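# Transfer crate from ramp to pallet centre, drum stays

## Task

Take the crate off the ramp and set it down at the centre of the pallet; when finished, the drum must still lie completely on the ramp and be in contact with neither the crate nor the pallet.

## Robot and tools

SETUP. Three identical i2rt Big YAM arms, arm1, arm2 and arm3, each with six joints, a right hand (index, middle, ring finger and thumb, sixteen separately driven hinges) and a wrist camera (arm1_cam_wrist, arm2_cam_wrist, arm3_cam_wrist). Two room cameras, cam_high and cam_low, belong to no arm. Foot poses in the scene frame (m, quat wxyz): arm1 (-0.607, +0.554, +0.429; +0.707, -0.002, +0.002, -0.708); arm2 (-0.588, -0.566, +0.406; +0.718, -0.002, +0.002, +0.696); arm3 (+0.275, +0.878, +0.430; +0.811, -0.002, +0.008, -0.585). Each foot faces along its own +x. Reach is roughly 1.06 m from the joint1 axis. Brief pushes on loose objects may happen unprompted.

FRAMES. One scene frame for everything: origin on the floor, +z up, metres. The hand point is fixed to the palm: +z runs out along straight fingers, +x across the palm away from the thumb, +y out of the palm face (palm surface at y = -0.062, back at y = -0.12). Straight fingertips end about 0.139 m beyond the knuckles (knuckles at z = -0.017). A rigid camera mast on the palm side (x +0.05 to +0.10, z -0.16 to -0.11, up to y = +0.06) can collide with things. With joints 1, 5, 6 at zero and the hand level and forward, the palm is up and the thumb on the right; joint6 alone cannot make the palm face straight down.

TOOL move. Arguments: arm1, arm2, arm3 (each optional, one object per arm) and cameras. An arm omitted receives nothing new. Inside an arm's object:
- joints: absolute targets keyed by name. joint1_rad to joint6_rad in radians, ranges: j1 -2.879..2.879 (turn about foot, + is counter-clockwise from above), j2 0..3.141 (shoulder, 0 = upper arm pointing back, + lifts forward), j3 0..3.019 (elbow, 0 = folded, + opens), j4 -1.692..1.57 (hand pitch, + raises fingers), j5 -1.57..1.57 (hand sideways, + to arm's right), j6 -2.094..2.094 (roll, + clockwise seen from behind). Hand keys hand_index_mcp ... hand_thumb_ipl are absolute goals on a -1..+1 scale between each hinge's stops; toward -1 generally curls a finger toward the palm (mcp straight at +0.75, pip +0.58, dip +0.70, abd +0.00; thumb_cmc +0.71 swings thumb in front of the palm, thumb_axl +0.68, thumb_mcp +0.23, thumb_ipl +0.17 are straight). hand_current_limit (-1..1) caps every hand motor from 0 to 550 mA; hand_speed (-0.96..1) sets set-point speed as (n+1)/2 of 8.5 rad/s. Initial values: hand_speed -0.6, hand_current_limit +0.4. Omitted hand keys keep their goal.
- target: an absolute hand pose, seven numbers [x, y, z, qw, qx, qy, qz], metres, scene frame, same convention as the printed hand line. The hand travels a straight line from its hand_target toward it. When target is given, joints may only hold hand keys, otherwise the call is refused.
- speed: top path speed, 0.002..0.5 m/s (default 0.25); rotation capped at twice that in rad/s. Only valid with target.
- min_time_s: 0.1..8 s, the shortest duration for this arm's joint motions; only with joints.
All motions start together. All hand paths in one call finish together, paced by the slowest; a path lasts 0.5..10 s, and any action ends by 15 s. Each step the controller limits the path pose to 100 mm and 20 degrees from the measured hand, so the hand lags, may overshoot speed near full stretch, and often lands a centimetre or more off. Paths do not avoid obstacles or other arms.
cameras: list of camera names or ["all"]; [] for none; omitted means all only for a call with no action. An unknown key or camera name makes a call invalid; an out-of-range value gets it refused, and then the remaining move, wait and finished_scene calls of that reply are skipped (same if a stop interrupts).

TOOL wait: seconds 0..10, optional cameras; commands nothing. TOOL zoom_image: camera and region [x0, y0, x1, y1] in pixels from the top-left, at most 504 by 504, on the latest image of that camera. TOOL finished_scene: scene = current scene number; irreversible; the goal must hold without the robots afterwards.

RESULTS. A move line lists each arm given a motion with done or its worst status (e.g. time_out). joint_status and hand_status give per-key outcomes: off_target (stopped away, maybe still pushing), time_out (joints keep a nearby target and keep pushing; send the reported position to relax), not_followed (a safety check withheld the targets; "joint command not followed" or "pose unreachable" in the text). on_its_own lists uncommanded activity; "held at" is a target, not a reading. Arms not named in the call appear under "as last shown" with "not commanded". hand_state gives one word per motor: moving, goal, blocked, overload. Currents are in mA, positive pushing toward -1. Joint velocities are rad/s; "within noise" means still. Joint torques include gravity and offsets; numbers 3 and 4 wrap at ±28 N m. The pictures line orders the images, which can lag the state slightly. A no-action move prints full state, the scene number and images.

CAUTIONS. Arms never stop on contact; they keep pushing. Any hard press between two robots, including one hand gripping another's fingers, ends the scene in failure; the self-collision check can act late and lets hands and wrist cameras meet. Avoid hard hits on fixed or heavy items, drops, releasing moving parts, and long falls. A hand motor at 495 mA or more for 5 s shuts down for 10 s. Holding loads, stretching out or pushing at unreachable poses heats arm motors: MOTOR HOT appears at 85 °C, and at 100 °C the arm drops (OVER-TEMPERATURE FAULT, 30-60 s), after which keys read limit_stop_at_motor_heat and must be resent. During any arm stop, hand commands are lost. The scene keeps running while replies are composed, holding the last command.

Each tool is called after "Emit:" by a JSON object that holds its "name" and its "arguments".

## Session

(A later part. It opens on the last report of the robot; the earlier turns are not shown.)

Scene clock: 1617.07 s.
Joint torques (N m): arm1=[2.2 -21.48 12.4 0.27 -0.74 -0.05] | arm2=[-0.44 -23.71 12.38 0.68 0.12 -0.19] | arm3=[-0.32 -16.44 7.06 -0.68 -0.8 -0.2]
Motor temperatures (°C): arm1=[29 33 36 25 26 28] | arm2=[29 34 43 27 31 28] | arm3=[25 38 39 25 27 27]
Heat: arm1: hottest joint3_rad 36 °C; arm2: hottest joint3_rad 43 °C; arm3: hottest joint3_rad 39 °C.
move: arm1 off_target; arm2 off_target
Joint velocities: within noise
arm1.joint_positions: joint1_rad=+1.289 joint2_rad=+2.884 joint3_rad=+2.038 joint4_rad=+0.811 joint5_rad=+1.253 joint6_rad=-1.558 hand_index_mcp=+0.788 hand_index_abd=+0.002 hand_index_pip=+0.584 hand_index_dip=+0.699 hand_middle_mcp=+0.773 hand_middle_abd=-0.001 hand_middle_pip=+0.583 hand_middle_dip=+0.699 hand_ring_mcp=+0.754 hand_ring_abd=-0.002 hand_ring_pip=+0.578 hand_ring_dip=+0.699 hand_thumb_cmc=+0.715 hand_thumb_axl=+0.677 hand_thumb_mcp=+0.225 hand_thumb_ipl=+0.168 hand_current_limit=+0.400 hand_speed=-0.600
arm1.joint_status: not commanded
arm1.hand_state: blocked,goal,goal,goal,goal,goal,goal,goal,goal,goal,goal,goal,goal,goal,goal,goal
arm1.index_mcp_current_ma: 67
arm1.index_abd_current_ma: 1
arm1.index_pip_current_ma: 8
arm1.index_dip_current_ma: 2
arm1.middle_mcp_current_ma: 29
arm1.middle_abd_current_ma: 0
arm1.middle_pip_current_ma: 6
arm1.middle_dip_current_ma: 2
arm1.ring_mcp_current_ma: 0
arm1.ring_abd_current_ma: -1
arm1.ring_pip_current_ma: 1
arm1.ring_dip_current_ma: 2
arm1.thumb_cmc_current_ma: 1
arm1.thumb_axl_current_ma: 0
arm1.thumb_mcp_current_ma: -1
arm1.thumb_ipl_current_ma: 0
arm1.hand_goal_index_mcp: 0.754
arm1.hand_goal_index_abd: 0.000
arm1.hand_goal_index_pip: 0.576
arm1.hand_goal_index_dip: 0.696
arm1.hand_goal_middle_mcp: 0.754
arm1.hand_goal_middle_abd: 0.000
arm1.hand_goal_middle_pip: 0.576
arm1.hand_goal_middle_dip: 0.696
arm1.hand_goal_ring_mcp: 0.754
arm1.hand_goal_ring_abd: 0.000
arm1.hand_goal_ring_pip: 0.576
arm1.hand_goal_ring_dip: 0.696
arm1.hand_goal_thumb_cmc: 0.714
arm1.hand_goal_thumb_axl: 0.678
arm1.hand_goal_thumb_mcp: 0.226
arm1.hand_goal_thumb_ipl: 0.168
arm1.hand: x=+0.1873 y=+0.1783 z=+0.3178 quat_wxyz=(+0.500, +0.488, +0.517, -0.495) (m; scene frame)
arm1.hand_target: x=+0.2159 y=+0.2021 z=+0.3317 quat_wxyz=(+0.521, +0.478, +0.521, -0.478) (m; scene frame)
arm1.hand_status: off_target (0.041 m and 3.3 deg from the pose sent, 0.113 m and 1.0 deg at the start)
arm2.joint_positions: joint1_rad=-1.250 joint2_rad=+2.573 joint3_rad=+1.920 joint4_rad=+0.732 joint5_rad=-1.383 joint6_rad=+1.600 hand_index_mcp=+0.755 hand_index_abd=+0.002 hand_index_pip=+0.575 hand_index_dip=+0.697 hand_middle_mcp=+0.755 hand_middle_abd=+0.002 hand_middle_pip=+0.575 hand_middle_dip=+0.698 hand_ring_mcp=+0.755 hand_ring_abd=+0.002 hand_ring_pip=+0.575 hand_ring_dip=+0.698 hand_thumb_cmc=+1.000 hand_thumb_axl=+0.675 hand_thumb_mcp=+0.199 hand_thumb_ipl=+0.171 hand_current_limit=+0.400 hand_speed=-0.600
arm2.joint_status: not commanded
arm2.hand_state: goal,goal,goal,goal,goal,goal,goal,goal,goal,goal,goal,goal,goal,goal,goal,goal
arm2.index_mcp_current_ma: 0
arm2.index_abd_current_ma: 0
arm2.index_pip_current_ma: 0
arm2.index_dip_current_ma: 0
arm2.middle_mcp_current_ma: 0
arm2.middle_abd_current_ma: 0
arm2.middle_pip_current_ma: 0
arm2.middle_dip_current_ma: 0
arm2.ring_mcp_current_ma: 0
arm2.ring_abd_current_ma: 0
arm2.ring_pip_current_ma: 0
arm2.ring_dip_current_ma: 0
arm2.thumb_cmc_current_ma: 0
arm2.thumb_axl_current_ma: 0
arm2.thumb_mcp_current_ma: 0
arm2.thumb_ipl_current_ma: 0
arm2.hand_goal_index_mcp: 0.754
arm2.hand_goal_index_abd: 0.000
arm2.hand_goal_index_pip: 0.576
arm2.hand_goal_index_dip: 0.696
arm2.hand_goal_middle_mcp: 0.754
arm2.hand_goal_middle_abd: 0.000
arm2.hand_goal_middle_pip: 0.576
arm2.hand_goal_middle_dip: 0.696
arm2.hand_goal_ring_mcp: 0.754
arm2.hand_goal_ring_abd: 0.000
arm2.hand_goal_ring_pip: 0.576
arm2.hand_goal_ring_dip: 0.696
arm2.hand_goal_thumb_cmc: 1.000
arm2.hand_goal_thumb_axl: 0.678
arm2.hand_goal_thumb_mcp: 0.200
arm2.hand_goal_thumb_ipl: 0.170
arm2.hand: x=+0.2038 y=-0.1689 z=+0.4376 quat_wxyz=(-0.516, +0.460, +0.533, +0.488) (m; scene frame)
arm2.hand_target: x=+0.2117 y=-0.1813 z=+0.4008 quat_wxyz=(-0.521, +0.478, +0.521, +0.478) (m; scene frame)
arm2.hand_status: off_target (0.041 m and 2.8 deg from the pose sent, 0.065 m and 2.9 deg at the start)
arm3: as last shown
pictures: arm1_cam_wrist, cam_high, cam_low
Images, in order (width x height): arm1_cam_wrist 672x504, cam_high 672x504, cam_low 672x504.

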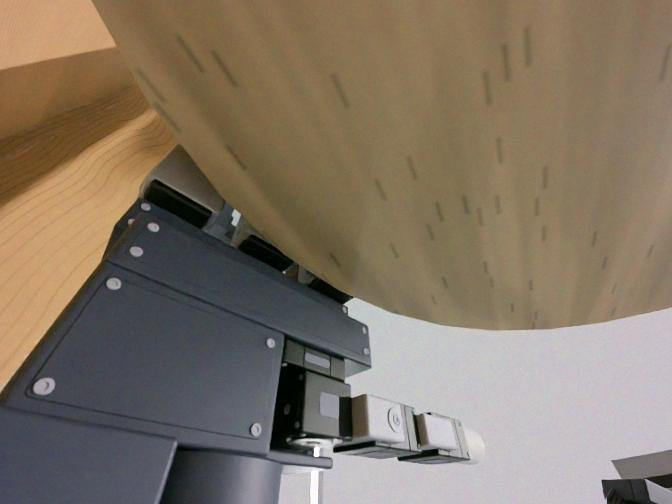

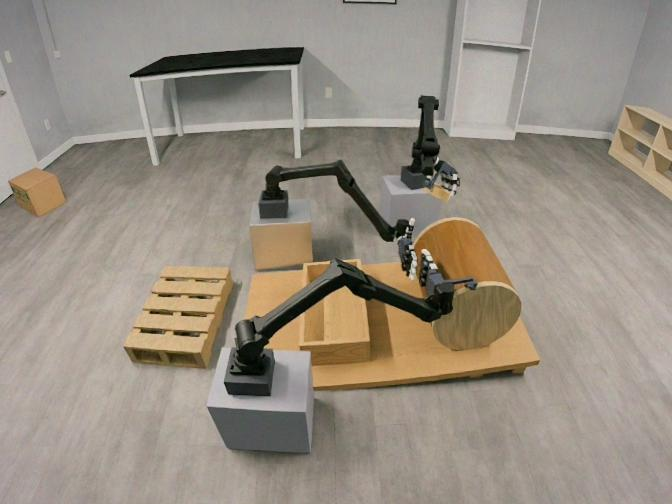

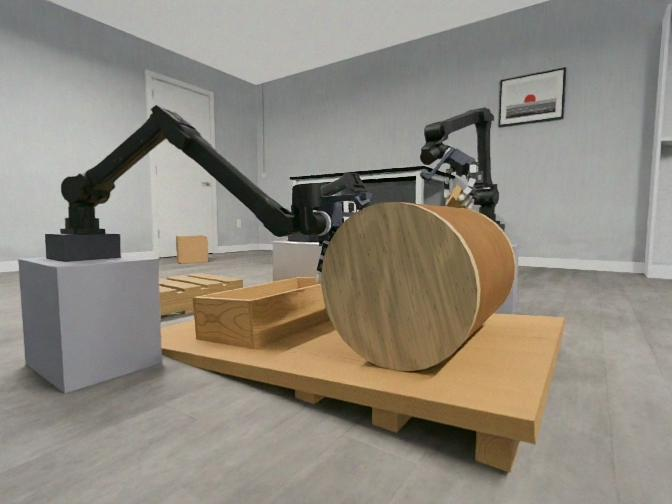

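Emit:
{"name": "move", "arguments": {"arm1": {"target": [0.05, 0.20, 0.35, 0.521, 0.478, 0.521, -0.478], "speed": 0.15}}}

Emit:
{"name": "move", "arguments": {"arm1": {"target": [-0.25, 0.25, 0.55, 0.521, 0.478, 0.521, -0.478], "speed": 0.3}, "cameras": ["cam_high"]}}

Emit:
{"name": "move", "arguments": {"arm1": {"joints": {"joint1_rad": 0.2}, "min_time_s": 2}, "arm3": {"target": [0.084, 0.17, 0.52, 0.380, -0.596, 0.5955, -0.380], "speed": 0.2}, "cameras": ["arm3_cam_wrist", "cam_high", "cam_low"]}}

Scene clock: 1652.13 s.
Joint torques (N m): arm1=[0.09 -21.54 3.85 2.25 0.04 -0.05] | arm2=[-0.38 -23.82 12.45 0.7 0.12 -0.18] | arm3=[-0.44 -16.73 7.21 -0.59 -0.77 -0.21]
Motor temperatures (°C): arm1=[29 38 43 25 27 28] | arm2=[29 32 47 27 30 28] | arm3=[25 38 39 25 27 27]
Heat: arm1: hottest joint3_rad 43 °C; arm2: hottest joint3_rad 47 °C; arm3: hottest joint3_rad 39 °C.
move: arm1 off_target
Joint velocities: within noise
arm1.joint_positions: joint1_rad=+1.251 joint2_rad=+2.658 joint3_rad=+1.408 joint4_rad=+1.202 joint5_rad=+1.162 joint6_rad=-1.557 hand_index_mcp=+0.755 hand_index_abd=-0.001 hand_index_pip=+0.578 hand_index_dip=+0.699 hand_middle_mcp=+0.755 hand_middle_abd=-0.002 hand_middle_pip=+0.579 hand_middle_dip=+0.699 hand_ring_mcp=+0.754 hand_ring_abd=-0.002 hand_ring_pip=+0.578 hand_ring_dip=+0.699 hand_thumb_cmc=+0.715 hand_thumb_axl=+0.677 hand_thumb_mcp=+0.225 hand_thumb_ipl=+0.168 hand_current_limit=+0.400 hand_speed=-0.600
arm1.joint_status: not commanded
arm1.hand_state: goal,goal,goal,goal,goal,goal,goal,goal,goal,goal,goal,goal,goal,goal,goal,goal
arm1.index_mcp_current_ma: 1
arm1.index_abd_current_ma: -1
arm1.index_pip_current_ma: 1
arm1.index_dip_current_ma: 2
arm1.middle_mcp_current_ma: 0
arm1.middle_abd_current_ma: -1
arm1.middle_pip_current_ma: 2
arm1.middle_dip_current_ma: 1
arm1.ring_mcp_current_ma: 0
arm1.ring_abd_current_ma: -1
arm1.ring_pip_current_ma: 1
arm1.ring_dip_current_ma: 2
arm1.thumb_cmc_current_ma: 0
arm1.thumb_axl_current_ma: 0
arm1.thumb_mcp_current_ma: -1
arm1.thumb_ipl_current_ma: 0
arm1.hand_goal_index_mcp: 0.754
arm1.hand_goal_index_abd: 0.000
arm1.hand_goal_index_pip: 0.576
arm1.hand_goal_index_dip: 0.696
arm1.hand_goal_middle_mcp: 0.754
arm1.hand_goal_middle_abd: 0.000
arm1.hand_goal_middle_pip: 0.576
arm1.hand_goal_middle_dip: 0.696
arm1.hand_goal_ring_mcp: 0.754
arm1.hand_goal_ring_abd: 0.000
arm1.hand_goal_ring_pip: 0.576
arm1.hand_goal_ring_dip: 0.696
arm1.hand_goal_thumb_cmc: 0.714
arm1.hand_goal_thumb_axl: 0.678
arm1.hand_goal_thumb_mcp: 0.226
arm1.hand_goal_thumb_ipl: 0.168
arm1.hand: x=+0.0463 y=+0.2037 z=+0.3238 quat_wxyz=(+0.508, +0.473, +0.535, -0.482) (m; scene frame)
arm1.hand_target: x=+0.0499 y=+0.1999 z=+0.3495 quat_wxyz=(+0.521, +0.478, +0.521, -0.478) (m; scene frame)
arm1.hand_status: off_target (0.027 m and 2.3 deg from the pose sent, 0.143 m and 3.4 deg at the start)
arm2, arm3: as last shown
arm2.joint_positions: joint1_rad=-1.250 joint2_rad=+2.573 joint3_rad=+1.920 joint4_rad=+0.731 joint5_rad=-1.383 joint6_rad=+1.599 hand_index_mcp=+0.755 hand_index_abd=+0.002 hand_index_pip=+0.575 hand_index_dip=+0.697 hand_middle_mcp=+0.755 hand_middle_abd=+0.002 hand_middle_pip=+0.575 hand_middle_dip=+0.698 hand_ring_mcp=+0.755 hand_ring_abd=+0.002 hand_ring_pip=+0.575 hand_ring_dip=+0.698 hand_thumb_cmc=+1.000 hand_thumb_axl=+0.675 hand_thumb_mcp=+0.199 hand_thumb_ipl=+0.171 hand_current_limit=+0.400 hand_speed=-0.600
arm2.hand: x=+0.2037 y=-0.1689 z=+0.4375 quat_wxyz=(-0.516, +0.460, +0.533, +0.488) (m; scene frame)
arm2.hand_target: x=+0.2116 y=-0.1813 z=+0.4007 quat_wxyz=(-0.521, +0.478, +0.521, +0.478) (m; scene frame)
pictures: none

Scene clock: 1654.33 s.
Joint torques (N m): arm1=[-0.26 -10.7 1.77 0.95 -0.01 0.03] | arm2=[-0.44 -23.94 12.45 0.65 0.13 -0.19] | arm3=[-0.5 -17.03 7.17 -0.66 -0.8 -0.21]
Motor temperatures (°C): arm1=[29 38 43 25 27 28] | arm2=[29 32 47 27 30 28] | arm3=[25 38 39 25 27 27]
Heat: arm1: hottest joint3_rad 43 °C; arm2: hottest joint3_rad 47 °C; arm3: hottest joint3_rad 39 °C.
move: arm1 done
Joint velocities: within noise
arm1.joint_positions: joint1_rad=+1.088 joint2_rad=+1.851 joint3_rad=+0.353 joint4_rad=+1.492 joint5_rad=+0.995 joint6_rad=-1.563 hand_index_mcp=+0.755 hand_index_abd=-0.002 hand_index_pip=+0.578 hand_index_dip=+0.699 hand_middle_mcp=+0.755 hand_middle_abd=-0.002 hand_middle_pip=+0.578 hand_middle_dip=+0.699 hand_ring_mcp=+0.754 hand_ring_abd=-0.002 hand_ring_pip=+0.578 hand_ring_dip=+0.699 hand_thumb_cmc=+0.715 hand_thumb_axl=+0.677 hand_thumb_mcp=+0.225 hand_thumb_ipl=+0.168 hand_current_limit=+0.400 hand_speed=-0.600
arm1.joint_status: not commanded
arm1.hand_state: goal,goal,goal,goal,goal,goal,goal,goal,goal,goal,goal,goal,goal,goal,goal,goal
arm1.index_mcp_current_ma: 0
arm1.index_abd_current_ma: -1
arm1.index_pip_current_ma: 1
arm1.index_dip_current_ma: 2
arm1.middle_mcp_current_ma: 0
arm1.middle_abd_current_ma: -1
arm1.middle_pip_current_ma: 1
arm1.middle_dip_current_ma: 1
arm1.ring_mcp_current_ma: 0
arm1.ring_abd_current_ma: -1
arm1.ring_pip_current_ma: 1
arm1.ring_dip_current_ma: 2
arm1.thumb_cmc_current_ma: 0
arm1.thumb_axl_current_ma: 0
arm1.thumb_mcp_current_ma: -1
arm1.thumb_ipl_current_ma: 0
arm1.hand_goal_index_mcp: 0.754
arm1.hand_goal_index_abd: 0.000
arm1.hand_goal_index_pip: 0.576
arm1.hand_goal_index_dip: 0.696
arm1.hand_goal_middle_mcp: 0.754
arm1.hand_goal_middle_abd: 0.000
arm1.hand_goal_middle_pip: 0.576
arm1.hand_goal_middle_dip: 0.696
arm1.hand_goal_ring_mcp: 0.754
arm1.hand_goal_ring_abd: 0.000
arm1.hand_goal_ring_pip: 0.576
arm1.hand_goal_ring_dip: 0.696
arm1.hand_goal_thumb_cmc: 0.714
arm1.hand_goal_thumb_axl: 0.678
arm1.hand_goal_thumb_mcp: 0.226
arm1.hand_goal_thumb_ipl: 0.168
arm1.hand: x=-0.2461 y=+0.2517 z=+0.5447 quat_wxyz=(+0.521, +0.477, +0.523, -0.476) (m; scene frame)
arm1.hand_target: x=-0.2500 y=+0.2501 z=+0.5499 quat_wxyz=(+0.521, +0.478, +0.521, -0.478) (m; scene frame)
arm1.hand_status: done (0.007 m and 0.4 deg from the pose sent, 0.376 m and 2.3 deg at the start)
arm2: as last shown
arm3.joint_positions: joint1_rad=-0.506 joint2_rad=+1.735 joint3_rad=+1.404 joint4_rad=-1.661 joint5_rad=-0.900 joint6_rad=+0.710 hand_index_mcp=+0.206 hand_index_abd=-0.055 hand_index_pip=+0.321 hand_index_dip=+0.412 hand_middle_mcp=+0.101 hand_middle_abd=+0.007 hand_middle_pip=+0.319 hand_middle_dip=+0.419 hand_ring_mcp=+0.017 hand_ring_abd=+0.000 hand_ring_pip=+0.291 hand_ring_dip=+0.406 hand_thumb_cmc=-0.547 hand_thumb_axl=+0.695 hand_thumb_mcp=-0.103 hand_thumb_ipl=+0.039 hand_current_limit=+0.400 hand_speed=-0.600
arm3.joint_status: not commanded
arm3.hand_state: blocked,blocked,blocked,goal,blocked,goal,blocked,goal,goal,goal,goal,goal,blocked,goal,blocked,blocked
arm3.index_mcp_current_ma: 225
arm3.index_abd_current_ma: -85
arm3.index_pip_current_ma: 67
arm3.index_dip_current_ma: 10
arm3.middle_mcp_current_ma: 102
arm3.middle_abd_current_ma: 4
arm3.middle_pip_current_ma: 63
arm3.middle_dip_current_ma: 22
arm3.ring_mcp_current_ma: 20
arm3.ring_abd_current_ma: 0
arm3.ring_pip_current_ma: 9
arm3.ring_dip_current_ma: 4
arm3.thumb_cmc_current_ma: 28
arm3.thumb_axl_current_ma: 24
arm3.thumb_mcp_current_ma: 385
arm3.thumb_ipl_current_ma: 96
arm3.hand_goal_index_mcp: 0.120
arm3.hand_goal_index_abd: 0.000
arm3.hand_goal_index_pip: 0.280
arm3.hand_goal_index_dip: 0.400
arm3.hand_goal_middle_mcp: 0.050
arm3.hand_goal_middle_abd: 0.000
arm3.hand_goal_middle_pip: 0.280
arm3.hand_goal_middle_dip: 0.400
arm3.hand_goal_ring_mcp: 0.000
arm3.hand_goal_ring_abd: 0.000
arm3.hand_goal_ring_pip: 0.280
arm3.hand_goal_ring_dip: 0.400
arm3.hand_goal_thumb_cmc: -0.570
arm3.hand_goal_thumb_axl: 0.678
arm3.hand_goal_thumb_mcp: -0.300
arm3.hand_goal_thumb_ipl: 0.000
arm3.hand: x=+0.2816 y=+0.4087 z=+0.5583 quat_wxyz=(-0.291, +0.757, -0.466, +0.354) (m; scene frame)
arm3.hand_target: x=+0.2853 y=+0.4092 z=+0.5722 quat_wxyz=(-0.277, +0.766, -0.455, +0.360) (m; scene frame)
arm3.hand_status: not commanded
pictures: cam_high
Images, in order (width x height): cam_high 672x504.

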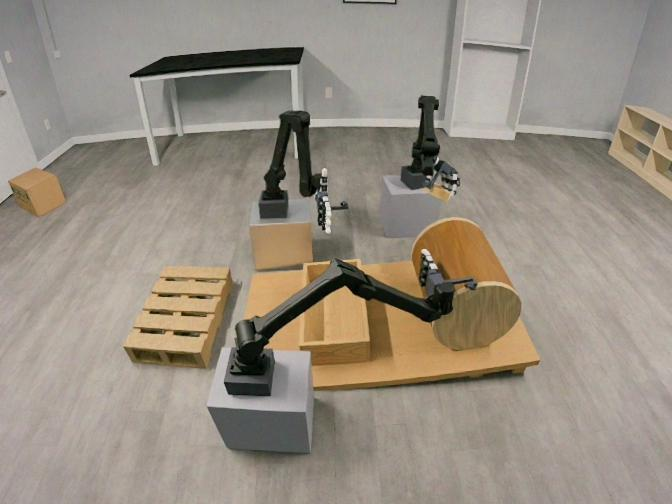

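Scene clock: 1657.17 s.
Joint torques (N m): arm1=[-0.03 -10.11 1.87 1.21 0.04 0.03] | arm2=[-0.44 -23.94 12.41 0.65 0.13 -0.19] | arm3=[-1.44 -22.07 13.42 -0.51 -1.2 0.03]
Motor temperatures (°C): arm1=[29 38 42 25 26 28] | arm2=[29 32 47 27 30 28] | arm3=[25 38 40 25 27 27]
Heat: arm1: hottest joint3_rad 42 °C; arm2: hottest joint3_rad 47 °C; arm3: hottest joint3_rad 40 °C.
move: arm1 done; arm3 off_target
Joint velocities: within noise
arm1.joint_positions: joint1_rad=+0.206 joint2_rad=+1.851 joint3_rad=+0.353 joint4_rad=+1.492 joint5_rad=+0.993 joint6_rad=-1.563 hand_index_mcp=+0.755 hand_index_abd=-0.002 hand_index_pip=+0.578 hand_index_dip=+0.699 hand_middle_mcp=+0.755 hand_middle_abd=-0.002 hand_middle_pip=+0.578 hand_middle_dip=+0.699 hand_ring_mcp=+0.754 hand_ring_abd=-0.002 hand_ring_pip=+0.578 hand_ring_dip=+0.699 hand_thumb_cmc=+0.715 hand_thumb_axl=+0.677 hand_thumb_mcp=+0.225 hand_thumb_ipl=+0.168 hand_current_limit=+0.400 hand_speed=-0.600
arm1.joint_status: all done
arm1.hand_state: goal,goal,goal,goal,goal,goal,goal,goal,goal,goal,goal,goal,goal,goal,goal,goal
arm1.index_mcp_current_ma: 0
arm1.index_abd_current_ma: -1
arm1.index_pip_current_ma: 1
arm1.index_dip_current_ma: 2
arm1.middle_mcp_current_ma: 0
arm1.middle_abd_current_ma: -1
arm1.middle_pip_current_ma: 1
arm1.middle_dip_current_ma: 1
arm1.ring_mcp_current_ma: 0
arm1.ring_abd_current_ma: -1
arm1.ring_pip_current_ma: 1
arm1.ring_dip_current_ma: 2
arm1.thumb_cmc_current_ma: 0
arm1.thumb_axl_current_ma: 0
arm1.thumb_mcp_current_ma: -1
arm1.thumb_ipl_current_ma: 0
arm1.hand_goal_index_mcp: 0.754
arm1.hand_goal_index_abd: 0.000
arm1.hand_goal_index_pip: 0.576
arm1.hand_goal_index_dip: 0.696
arm1.hand_goal_middle_mcp: 0.754
arm1.hand_goal_middle_abd: 0.000
arm1.hand_goal_middle_pip: 0.576
arm1.hand_goal_middle_dip: 0.696
arm1.hand_goal_ring_mcp: 0.754
arm1.hand_goal_ring_abd: 0.000
arm1.hand_goal_ring_pip: 0.576
arm1.hand_goal_ring_dip: 0.696
arm1.hand_goal_thumb_cmc: 0.714
arm1.hand_goal_thumb_axl: 0.678
arm1.hand_goal_thumb_mcp: 0.226
arm1.hand_goal_thumb_ipl: 0.168
arm1.hand: x=-0.6105 y=+0.0836 z=+0.5463 quat_wxyz=(+0.270, +0.654, +0.269, -0.654) (m; scene frame)
arm1.hand_target: x=-0.6136 y=+0.0856 z=+0.5515 quat_wxyz=(+0.269, +0.653, +0.267, -0.656) (m; scene frame)
arm1.hand_status: not commanded
arm2: as last shown
arm3.joint_positions: joint1_rad=-0.728 joint2_rad=+2.436 joint3_rad=+2.406 joint4_rad=-1.674 joint5_rad=-1.049 joint6_rad=+1.237 hand_index_mcp=+0.206 hand_index_abd=-0.054 hand_index_pip=+0.321 hand_index_dip=+0.412 hand_middle_mcp=+0.101 hand_middle_abd=+0.007 hand_middle_pip=+0.319 hand_middle_dip=+0.419 hand_ring_mcp=+0.018 hand_ring_abd=+0.001 hand_ring_pip=+0.291 hand_ring_dip=+0.406 hand_thumb_cmc=-0.547 hand_thumb_axl=+0.695 hand_thumb_mcp=-0.103 hand_thumb_ipl=+0.039 hand_current_limit=+0.400 hand_speed=-0.600
arm3.joint_status: not commanded
arm3.hand_state: blocked,blocked,blocked,goal,blocked,goal,blocked,goal,goal,goal,goal,goal,blocked,goal,blocked,blocked
arm3.index_mcp_current_ma: 225
arm3.index_abd_current_ma: -83
arm3.index_pip_current_ma: 67
arm3.index_dip_current_ma: 10
arm3.middle_mcp_current_ma: 102
arm3.middle_abd_current_ma: 4
arm3.middle_pip_current_ma: 63
arm3.middle_dip_current_ma: 22
arm3.ring_mcp_current_ma: 20
arm3.ring_abd_current_ma: 0
arm3.ring_pip_current_ma: 9
arm3.ring_dip_current_ma: 4
arm3.thumb_cmc_current_ma: 28
arm3.thumb_axl_current_ma: 24
arm3.thumb_mcp_current_ma: 385
arm3.thumb_ipl_current_ma: 96
arm3.hand_goal_index_mcp: 0.120
arm3.hand_goal_index_abd: 0.000
arm3.hand_goal_index_pip: 0.280
arm3.hand_goal_index_dip: 0.400
arm3.hand_goal_middle_mcp: 0.050
arm3.hand_goal_middle_abd: 0.000
arm3.hand_goal_middle_pip: 0.280
arm3.hand_goal_middle_dip: 0.400
arm3.hand_goal_ring_mcp: 0.000
arm3.hand_goal_ring_abd: 0.000
arm3.hand_goal_ring_pip: 0.280
arm3.hand_goal_ring_dip: 0.400
arm3.hand_goal_thumb_cmc: -0.570
arm3.hand_goal_thumb_axl: 0.678
arm3.hand_goal_thumb_mcp: -0.300
arm3.hand_goal_thumb_ipl: 0.000
arm3.hand: x=+0.0928 y=+0.1826 z=+0.5066 quat_wxyz=(-0.251, +0.566, -0.659, +0.428) (m; scene frame)
arm3.hand_target: x=+0.0849 y=+0.1714 z=+0.5199 quat_wxyz=(-0.237, +0.567, -0.657, +0.438) (m; scene frame)
arm3.hand_status: off_target (0.020 m and 17.7 deg from the pose sent, 0.312 m and 26.0 deg at the start; a joint's target at an end of its range on 82 of 85 steps)
pictures: arm3_cam_wrist, cam_high, cam_low
Images, in order (width x height): arm3_cam_wrist 672x504, cam_high 672x504, cam_low 672x504.

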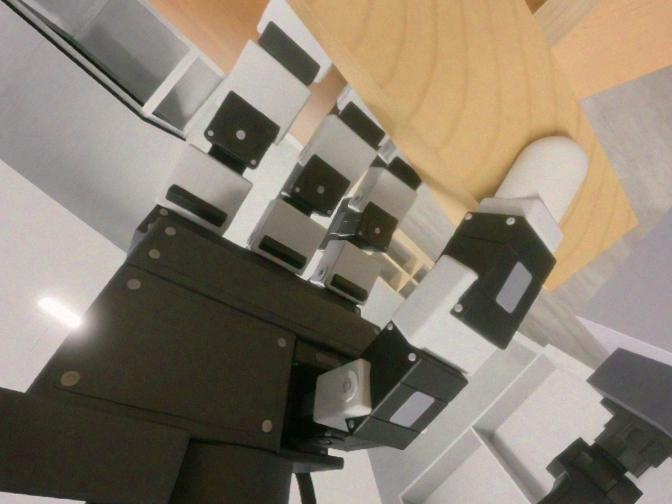

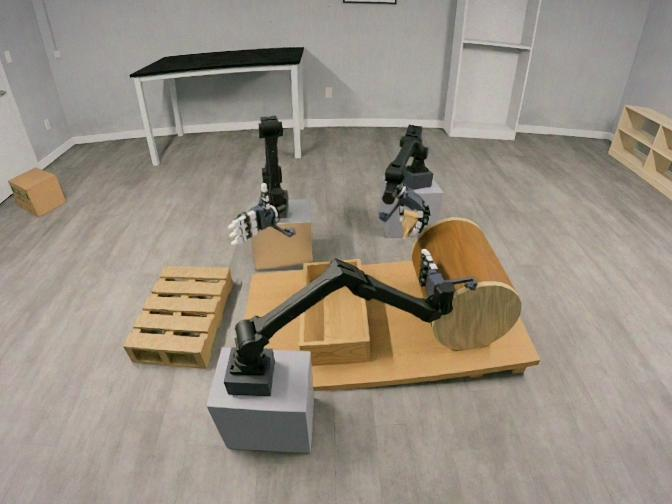

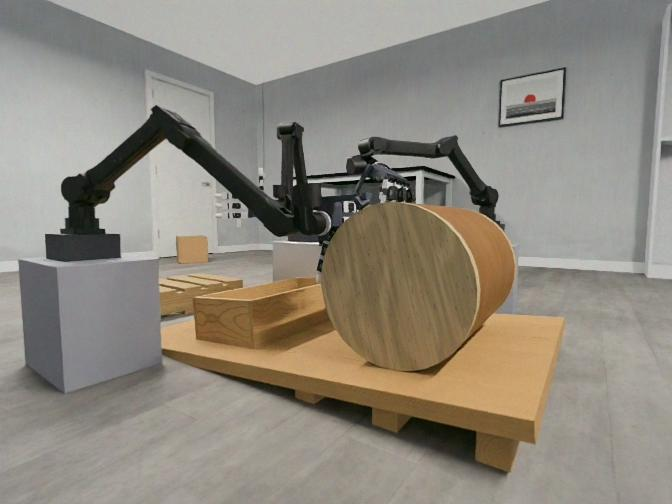

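Emit:
{"name": "move", "arguments": {"arm3": {"target": [0.084, 0.175, 0.27, 0.380, -0.596, 0.5955, -0.380], "speed": 0.15}, "cameras": ["arm3_cam_wrist", "cam_high", "cam_low"]}}

Emit:
{"name": "zoom_image", "arguments": {"camera": "cam_high", "region": [340, 180, 520, 330]}}

Scene clock: 1673.17 s.
Joint torques (N m): arm1=[-0.67 -10.7 1.76 1.13 -0.03 0.02] | arm2=[0.26 -24.53 12.33 0.68 0.16 -0.09] | arm3=[2.37 -23.65 12.33 -0.98 -1.75 0.01]
Motor temperatures (°C): arm1=[29 36 40 25 26 28] | arm2=[29 33 48 27 30 28] | arm3=[25 39 46 25 28 27]
Heat: arm1: hottest joint3_rad 40 °C; arm2: hottest joint3_rad 48 °C; arm3: hottest joint3_rad 46 °C.
move: arm3 off_target
Joint velocities: within noise
arm1, arm2: as last shown
arm2.joint_positions: joint1_rad=-1.256 joint2_rad=+2.581 joint3_rad=+1.921 joint4_rad=+0.730 joint5_rad=-1.384 joint6_rad=+1.588 hand_index_mcp=+0.755 hand_index_abd=+0.002 hand_index_pip=+0.575 hand_index_dip=+0.697 hand_middle_mcp=+0.755 hand_middle_abd=+0.002 hand_middle_pip=+0.575 hand_middle_dip=+0.698 hand_ring_mcp=+0.755 hand_ring_abd=+0.002 hand_ring_pip=+0.575 hand_ring_dip=+0.698 hand_thumb_cmc=+0.999 hand_thumb_axl=+0.676 hand_thumb_mcp=+0.199 hand_thumb_ipl=+0.171 hand_current_limit=+0.400 hand_speed=-0.600
arm2.hand: x=+0.2057 y=-0.1739 z=+0.4319 quat_wxyz=(-0.514, +0.460, +0.533, +0.490) (m; scene frame)
arm2.hand_target: x=+0.2117 y=-0.1813 z=+0.4009 quat_wxyz=(-0.521, +0.478, +0.521, +0.478) (m; scene frame)
arm3.joint_positions: joint1_rad=-0.768 joint2_rad=+2.870 joint3_rad=+2.583 joint4_rad=-1.676 joint5_rad=-0.990 joint6_rad=+1.034 hand_index_mcp=+0.169 hand_index_abd=-0.043 hand_index_pip=+0.321 hand_index_dip=+0.417 hand_middle_mcp=+0.069 hand_middle_abd=-0.002 hand_middle_pip=+0.324 hand_middle_dip=+0.423 hand_ring_mcp=+0.009 hand_ring_abd=+0.002 hand_ring_pip=+0.287 hand_ring_dip=+0.404 hand_thumb_cmc=-0.547 hand_thumb_axl=+0.696 hand_thumb_mcp=-0.081 hand_thumb_ipl=+0.047 hand_current_limit=+0.400 hand_speed=-0.600
arm3.joint_status: not commanded
arm3.hand_state: blocked,blocked,blocked,goal,goal,goal,blocked,blocked,goal,goal,goal,goal,blocked,goal,blocked,blocked
arm3.index_mcp_current_ma: 95
arm3.index_abd_current_ma: -58
arm3.index_pip_current_ma: 68
arm3.index_dip_current_ma: 18
arm3.middle_mcp_current_ma: 24
arm3.middle_abd_current_ma: -1
arm3.middle_pip_current_ma: 73
arm3.middle_dip_current_ma: 27
arm3.ring_mcp_current_ma: 7
arm3.ring_abd_current_ma: 1
arm3.ring_pip_current_ma: 4
arm3.ring_dip_current_ma: 2
arm3.thumb_cmc_current_ma: 29
arm3.thumb_axl_current_ma: 26
arm3.thumb_mcp_current_ma: 385
arm3.thumb_ipl_current_ma: 128
arm3.hand_goal_index_mcp: 0.120
arm3.hand_goal_index_abd: 0.000
arm3.hand_goal_index_pip: 0.280
arm3.hand_goal_index_dip: 0.400
arm3.hand_goal_middle_mcp: 0.050
arm3.hand_goal_middle_abd: 0.000
arm3.hand_goal_middle_pip: 0.280
arm3.hand_goal_middle_dip: 0.400
arm3.hand_goal_ring_mcp: 0.000
arm3.hand_goal_ring_abd: 0.000
arm3.hand_goal_ring_pip: 0.280
arm3.hand_goal_ring_dip: 0.400
arm3.hand_goal_thumb_cmc: -0.570
arm3.hand_goal_thumb_axl: 0.678
arm3.hand_goal_thumb_mcp: -0.300
arm3.hand_goal_thumb_ipl: 0.000
arm3.on_its_own: hand_index_mcp moved -0.037 toward your old target +0.120; hand_middle_mcp moved -0.031 to your old target +0.050
arm3.hand: x=+0.0580 y=+0.2034 z=+0.2577 quat_wxyz=(-0.295, +0.577, -0.654, +0.390) (m; scene frame)
arm3.hand_target: x=+0.0852 y=+0.1779 z=+0.2706 quat_wxyz=(-0.289, +0.593, -0.635, +0.401) (m; scene frame)
arm3.hand_status: off_target (0.040 m and 12.1 deg from the pose sent, 0.237 m and 17.7 deg at the start; a joint's target at an end of its range on 79 of 81 steps)
pictures: arm3_cam_wrist, cam_high, cam_low
Images, in order (width x height): arm3_cam_wrist 672x504, cam_high 672x504, cam_low 672x504.

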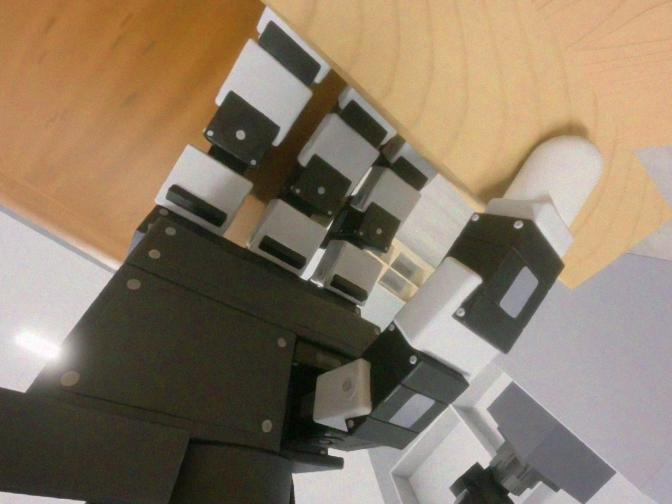

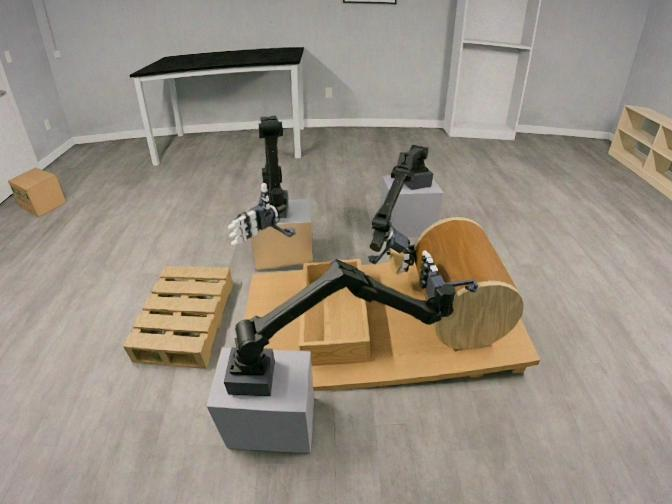

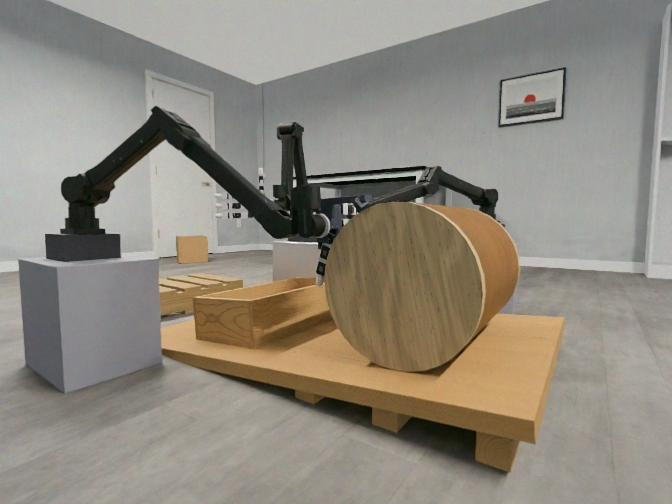

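Scaled by 2.800.

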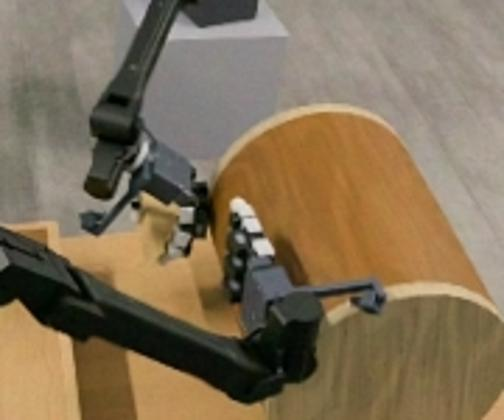

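Emit:
{"name": "move", "arguments": {"arm3": {"target": [0.045, 0.175, 0.21, 0.380, -0.596, 0.5955, -0.380], "speed": 0.12}}}

Emit:
{"name": "move", "arguments": {"arm3": {"target": [0.075, 0.17, 0.155, 0.380, -0.596, 0.5955, -0.380], "speed": 0.1}, "cameras": ["arm3_cam_wrist", "cam_high", "cam_low"]}}

Emit:
{"name": "zoom_image", "arguments": {"camera": "cam_high", "region": [340, 180, 520, 330]}}

Emit:
{"name": "zoom_image", "arguments": {"camera": "cam_low", "region": [240, 160, 420, 340]}}

Scene clock: 1691.70 s.
Joint torques (N m): arm1=[-0.26 -10.29 1.88 1.07 0.03 -0.01] | arm2=[0.15 -24.64 12.29 0.75 0.28 -0.03] | arm3=[-0.5 -23.77 12.55 -0.59 -1.15 -0.08]
Motor temperatures (°C): arm1=[29 35 38 25 26 27] | arm2=[29 35 49 27 30 28] | arm3=[25 43 46 25 31 27]
Heat: arm1: hottest joint3_rad 38 °C; arm2: hottest joint3_rad 49 °C; arm3: hottest joint3_rad 46 °C.
move: arm3 off_target
Joint velocities: within noise
arm1, arm2: as last shown
arm2.joint_positions: joint1_rad=-1.256 joint2_rad=+2.581 joint3_rad=+1.922 joint4_rad=+0.730 joint5_rad=-1.388 joint6_rad=+1.580 hand_index_mcp=+0.755 hand_index_abd=+0.002 hand_index_pip=+0.575 hand_index_dip=+0.697 hand_middle_mcp=+0.755 hand_middle_abd=+0.002 hand_middle_pip=+0.575 hand_middle_dip=+0.698 hand_ring_mcp=+0.755 hand_ring_abd=+0.002 hand_ring_pip=+0.575 hand_ring_dip=+0.698 hand_thumb_cmc=+1.000 hand_thumb_axl=+0.674 hand_thumb_mcp=+0.199 hand_thumb_ipl=+0.171 hand_current_limit=+0.400 hand_speed=-0.600
arm2.thumb_axl_current_ma: -1
arm2.hand: x=+0.2053 y=-0.1736 z=+0.4329 quat_wxyz=(-0.512, +0.457, +0.536, +0.491) (m; scene frame)
arm3.joint_positions: joint1_rad=-0.770 joint2_rad=+3.056 joint3_rad=+2.812 joint4_rad=-1.683 joint5_rad=-0.990 joint6_rad=+1.030 hand_index_mcp=+0.172 hand_index_abd=-0.040 hand_index_pip=+0.321 hand_index_dip=+0.417 hand_middle_mcp=+0.074 hand_middle_abd=-0.002 hand_middle_pip=+0.323 hand_middle_dip=+0.423 hand_ring_mcp=+0.012 hand_ring_abd=+0.002 hand_ring_pip=+0.287 hand_ring_dip=+0.404 hand_thumb_cmc=-0.546 hand_thumb_axl=+0.696 hand_thumb_mcp=-0.081 hand_thumb_ipl=+0.047 hand_current_limit=+0.400 hand_speed=-0.600
arm3.joint_status: not commanded
arm3.hand_state: blocked,blocked,blocked,goal,blocked,goal,blocked,blocked,goal,goal,goal,goal,blocked,goal,blocked,blocked
arm3.index_mcp_current_ma: 104
arm3.index_abd_current_ma: -52
arm3.index_pip_current_ma: 68
arm3.index_dip_current_ma: 18
arm3.middle_mcp_current_ma: 32
arm3.middle_abd_current_ma: -1
arm3.middle_pip_current_ma: 72
arm3.middle_dip_current_ma: 27
arm3.ring_mcp_current_ma: 12
arm3.ring_abd_current_ma: 1
arm3.ring_pip_current_ma: 4
arm3.ring_dip_current_ma: 2
arm3.thumb_cmc_current_ma: 30
arm3.thumb_axl_current_ma: 26
arm3.thumb_mcp_current_ma: 385
arm3.thumb_ipl_current_ma: 128
arm3.hand_goal_index_mcp: 0.120
arm3.hand_goal_index_abd: 0.000
arm3.hand_goal_index_pip: 0.280
arm3.hand_goal_index_dip: 0.400
arm3.hand_goal_middle_mcp: 0.050
arm3.hand_goal_middle_abd: 0.000
arm3.hand_goal_middle_pip: 0.280
arm3.hand_goal_middle_dip: 0.400
arm3.hand_goal_ring_mcp: 0.000
arm3.hand_goal_ring_abd: 0.000
arm3.hand_goal_ring_pip: 0.280
arm3.hand_goal_ring_dip: 0.400
arm3.hand_goal_thumb_cmc: -0.570
arm3.hand_goal_thumb_axl: 0.678
arm3.hand_goal_thumb_mcp: -0.300
arm3.hand_goal_thumb_ipl: 0.000
arm3.hand: x=+0.0503 y=+0.1927 z=+0.1993 quat_wxyz=(-0.280, +0.585, -0.649, +0.397) (m; scene frame)
arm3.hand_target: x=+0.0460 y=+0.1768 z=+0.2107 quat_wxyz=(-0.260, +0.596, -0.641, +0.409) (m; scene frame)
arm3.hand_status: off_target (0.021 m and 13.2 deg from the pose sent, 0.057 m and 12.1 deg at the start; a joint's target at an end of its range on 53 of 54 steps)
pictures: none

Scene clock: 1693.77 s.
Joint torques (N m): arm1=[-0.15 -10.93 1.99 0.96 0.04 -0.01] | arm2=[0.09 -24.41 12.25 0.69 0.27 -0.03] | arm3=[0.32 -23.94 7.34 -0.25 -1.28 0.04]
Motor temperatures (°C): arm1=[29 35 38 25 26 27] | arm2=[29 35 49 27 30 28] | arm3=[25 44 46 25 31 27]
Heat: arm1: hottest joint3_rad 38 °C; arm2: hottest joint3_rad 49 °C; arm3: hottest joint3_rad 46 °C.
move: arm3 off_target
Joint velocities: within noise
arm1, arm2: as last shown
arm3.joint_positions: joint1_rad=-0.745 joint2_rad=+3.117 joint3_rad=+2.861 joint4_rad=-1.553 joint5_rad=-1.002 joint6_rad=+1.063 hand_index_mcp=+0.172 hand_index_abd=-0.036 hand_index_pip=+0.321 hand_index_dip=+0.417 hand_middle_mcp=+0.075 hand_middle_abd=-0.001 hand_middle_pip=+0.323 hand_middle_dip=+0.423 hand_ring_mcp=+0.014 hand_ring_abd=+0.003 hand_ring_pip=+0.288 hand_ring_dip=+0.404 hand_thumb_cmc=-0.546 hand_thumb_axl=+0.696 hand_thumb_mcp=-0.081 hand_thumb_ipl=+0.047 hand_current_limit=+0.400 hand_speed=-0.600
arm3.joint_status: not commanded
arm3.hand_state: blocked,blocked,blocked,goal,blocked,goal,blocked,blocked,goal,goal,goal,goal,blocked,goal,blocked,blocked
arm3.index_mcp_current_ma: 104
arm3.index_abd_current_ma: -46
arm3.index_pip_current_ma: 68
arm3.index_dip_current_ma: 18
arm3.middle_mcp_current_ma: 34
arm3.middle_abd_current_ma: 0
arm3.middle_pip_current_ma: 72
arm3.middle_dip_current_ma: 27
arm3.ring_mcp_current_ma: 15
arm3.ring_abd_current_ma: 1
arm3.ring_pip_current_ma: 5
arm3.ring_dip_current_ma: 2
arm3.thumb_cmc_current_ma: 30
arm3.thumb_axl_current_ma: 26
arm3.thumb_mcp_current_ma: 385
arm3.thumb_ipl_current_ma: 128
arm3.hand_goal_index_mcp: 0.120
arm3.hand_goal_index_abd: 0.000
arm3.hand_goal_index_pip: 0.280
arm3.hand_goal_index_dip: 0.400
arm3.hand_goal_middle_mcp: 0.050
arm3.hand_goal_middle_abd: 0.000
arm3.hand_goal_middle_pip: 0.280
arm3.hand_goal_middle_dip: 0.400
arm3.hand_goal_ring_mcp: 0.000
arm3.hand_goal_ring_abd: 0.000
arm3.hand_goal_ring_pip: 0.280
arm3.hand_goal_ring_dip: 0.400
arm3.hand_goal_thumb_cmc: -0.570
arm3.hand_goal_thumb_axl: 0.678
arm3.hand_goal_thumb_mcp: -0.300
arm3.hand_goal_thumb_ipl: 0.000
arm3.hand: x=+0.0592 y=+0.1677 z=+0.1667 quat_wxyz=(-0.245, +0.605, -0.635, +0.413) (m; scene frame)
arm3.hand_target: x=+0.0754 y=+0.1711 z=+0.1555 quat_wxyz=(-0.260, +0.599, -0.636, +0.411) (m; scene frame)
arm3.hand_status: off_target (0.020 m and 16.6 deg from the pose sent, 0.056 m and 13.2 deg at the start; a joint's target at an end of its range on 60 of 62 steps)
pictures: arm3_cam_wrist, cam_high, cam_low
Images, in order (width x height): arm3_cam_wrist 672x504, cam_high 672x504, cam_low 672x504.

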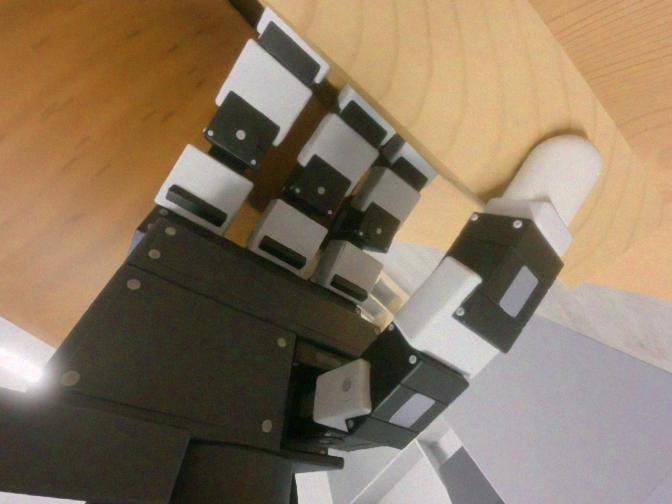

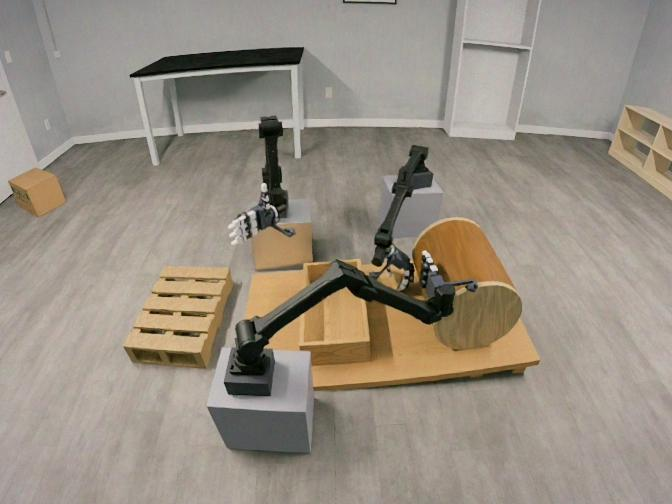

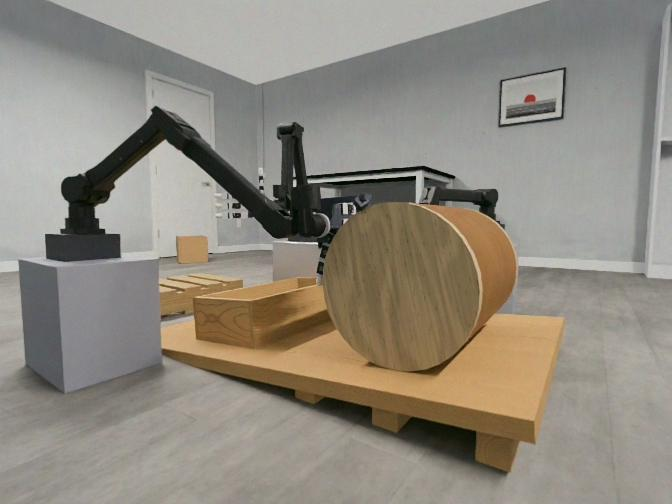

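Scaled by 2.800.

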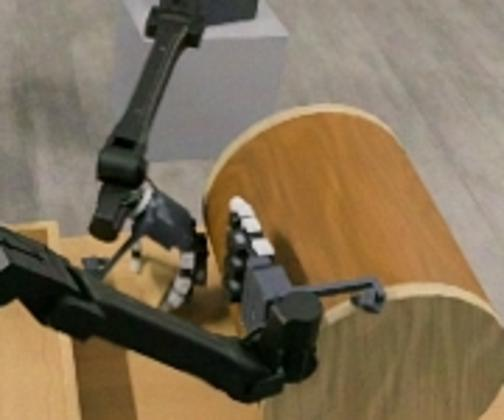

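Scaled by 2.800.

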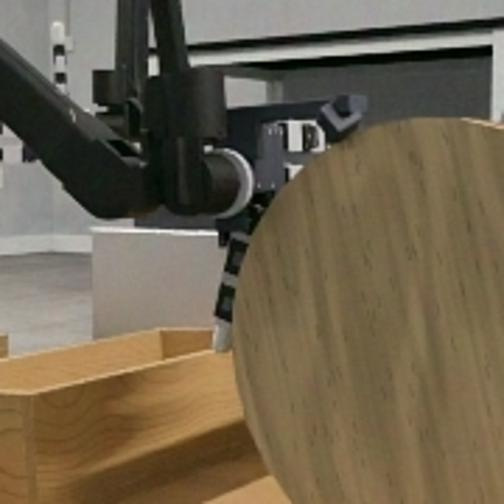

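Emit:
{"name": "move", "arguments": {"arm3": {"target": [0.07, 0.225, 0.132, 0.380, -0.596, 0.5955, -0.380], "speed": 0.1}, "cameras": ["arm3_cam_wrist", "cam_high", "cam_low"]}}

Emit:
{"name": "zoom_image", "arguments": {"camera": "cam_high", "region": [340, 180, 520, 330]}}

Scene clock: 1712.17 s.
Joint torques (N m): arm1=[-0.5 -11.05 1.98 1.05 0.03 -0.07] | arm2=[-0.15 -24.64 12.26 0.7 0.28 -0.02] | arm3=[-1.49 -23.41 6.17 -1.37 -0.52 -0.15]
Motor temperatures (°C): arm1=[29 35 36 25 26 27] | arm2=[29 37 50 27 29 28] | arm3=[25 46 46 25 30 27]
Heat: arm1: hottest joint3_rad 36 °C; arm2: hottest joint3_rad 50 °C; arm3: hottest joint2_rad 46 °C.
move: arm3 off_target
Joint velocities: within noise
arm1, arm2: as last shown
arm3.joint_positions: joint1_rad=-0.755 joint2_rad=+3.117 joint3_rad=+2.769 joint4_rad=-1.668 joint5_rad=-0.994 joint6_rad=+0.918 hand_index_mcp=+0.174 hand_index_abd=-0.036 hand_index_pip=+0.321 hand_index_dip=+0.413 hand_middle_mcp=+0.081 hand_middle_abd=+0.001 hand_middle_pip=+0.322 hand_middle_dip=+0.422 hand_ring_mcp=+0.014 hand_ring_abd=+0.000 hand_ring_pip=+0.290 hand_ring_dip=+0.405 hand_thumb_cmc=-0.553 hand_thumb_axl=+0.694 hand_thumb_mcp=-0.081 hand_thumb_ipl=+0.047 hand_current_limit=+0.400 hand_speed=-0.600
arm3.joint_status: not commanded
arm3.hand_state: blocked,blocked,blocked,goal,blocked,goal,blocked,blocked,goal,goal,goal,goal,goal,goal,blocked,blocked
arm3.index_mcp_current_ma: 112
arm3.index_abd_current_ma: -45
arm3.index_pip_current_ma: 68
arm3.index_dip_current_ma: 12
arm3.middle_mcp_current_ma: 48
arm3.middle_abd_current_ma: 0
arm3.middle_pip_current_ma: 69
arm3.middle_dip_current_ma: 25
arm3.ring_mcp_current_ma: 15
arm3.ring_abd_current_ma: 0
arm3.ring_pip_current_ma: 7
arm3.ring_dip_current_ma: 2
arm3.thumb_cmc_current_ma: 19
arm3.thumb_axl_current_ma: 22
arm3.thumb_mcp_current_ma: 385
arm3.thumb_ipl_current_ma: 128
arm3.hand_goal_index_mcp: 0.120
arm3.hand_goal_index_abd: 0.000
arm3.hand_goal_index_pip: 0.280
arm3.hand_goal_index_dip: 0.400
arm3.hand_goal_middle_mcp: 0.050
arm3.hand_goal_middle_abd: 0.000
arm3.hand_goal_middle_pip: 0.280
arm3.hand_goal_middle_dip: 0.400
arm3.hand_goal_ring_mcp: 0.000
arm3.hand_goal_ring_abd: 0.000
arm3.hand_goal_ring_pip: 0.280
arm3.hand_goal_ring_dip: 0.400
arm3.hand_goal_thumb_cmc: -0.570
arm3.hand_goal_thumb_axl: 0.678
arm3.hand_goal_thumb_mcp: -0.300
arm3.hand_goal_thumb_ipl: 0.000
arm3.hand: x=+0.0724 y=+0.2117 z=+0.1429 quat_wxyz=(-0.297, +0.605, -0.622, +0.398) (m; scene frame)
arm3.hand_target: x=+0.0705 y=+0.2254 z=+0.1323 quat_wxyz=(-0.309, +0.598, -0.628, +0.392) (m; scene frame)
arm3.hand_status: off_target (0.017 m and 10.3 deg from the pose sent, 0.068 m and 16.6 deg at the start; a joint's target at an end of its range on 58 of 58 steps)
pictures: arm3_cam_wrist, cam_high, cam_low
Images, in order (width x height): arm3_cam_wrist 672x504, cam_high 672x504, cam_low 672x504.

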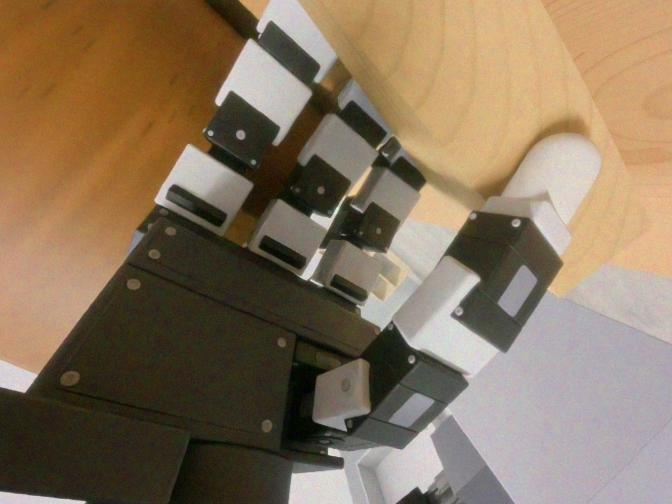

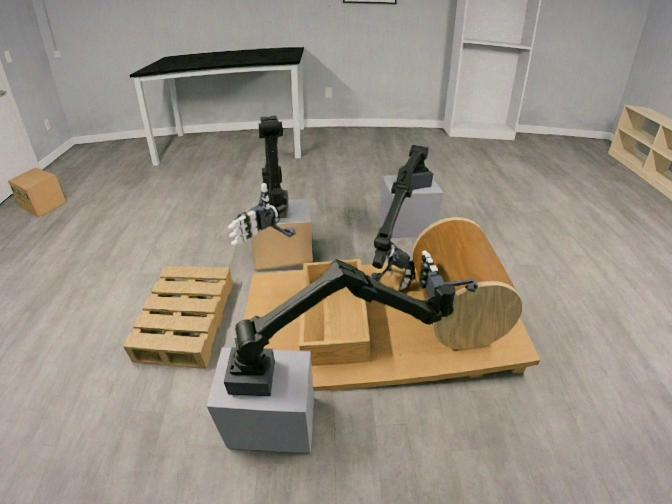

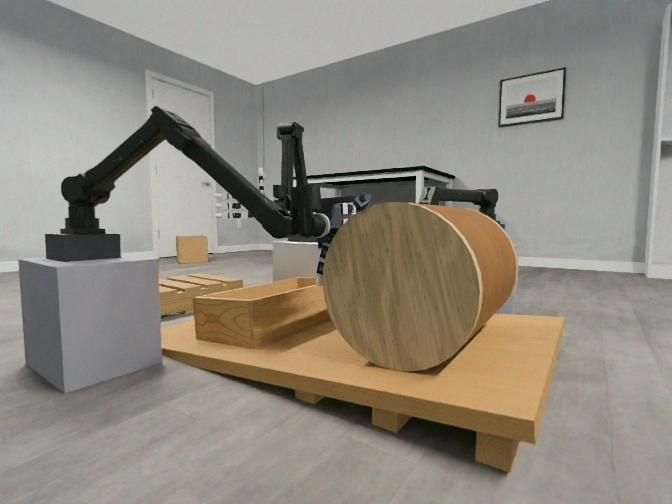

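Scaled by 2.800.

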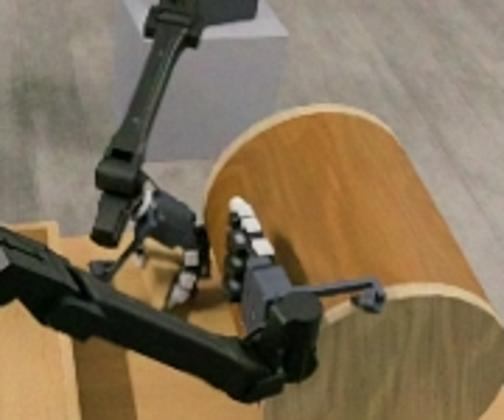

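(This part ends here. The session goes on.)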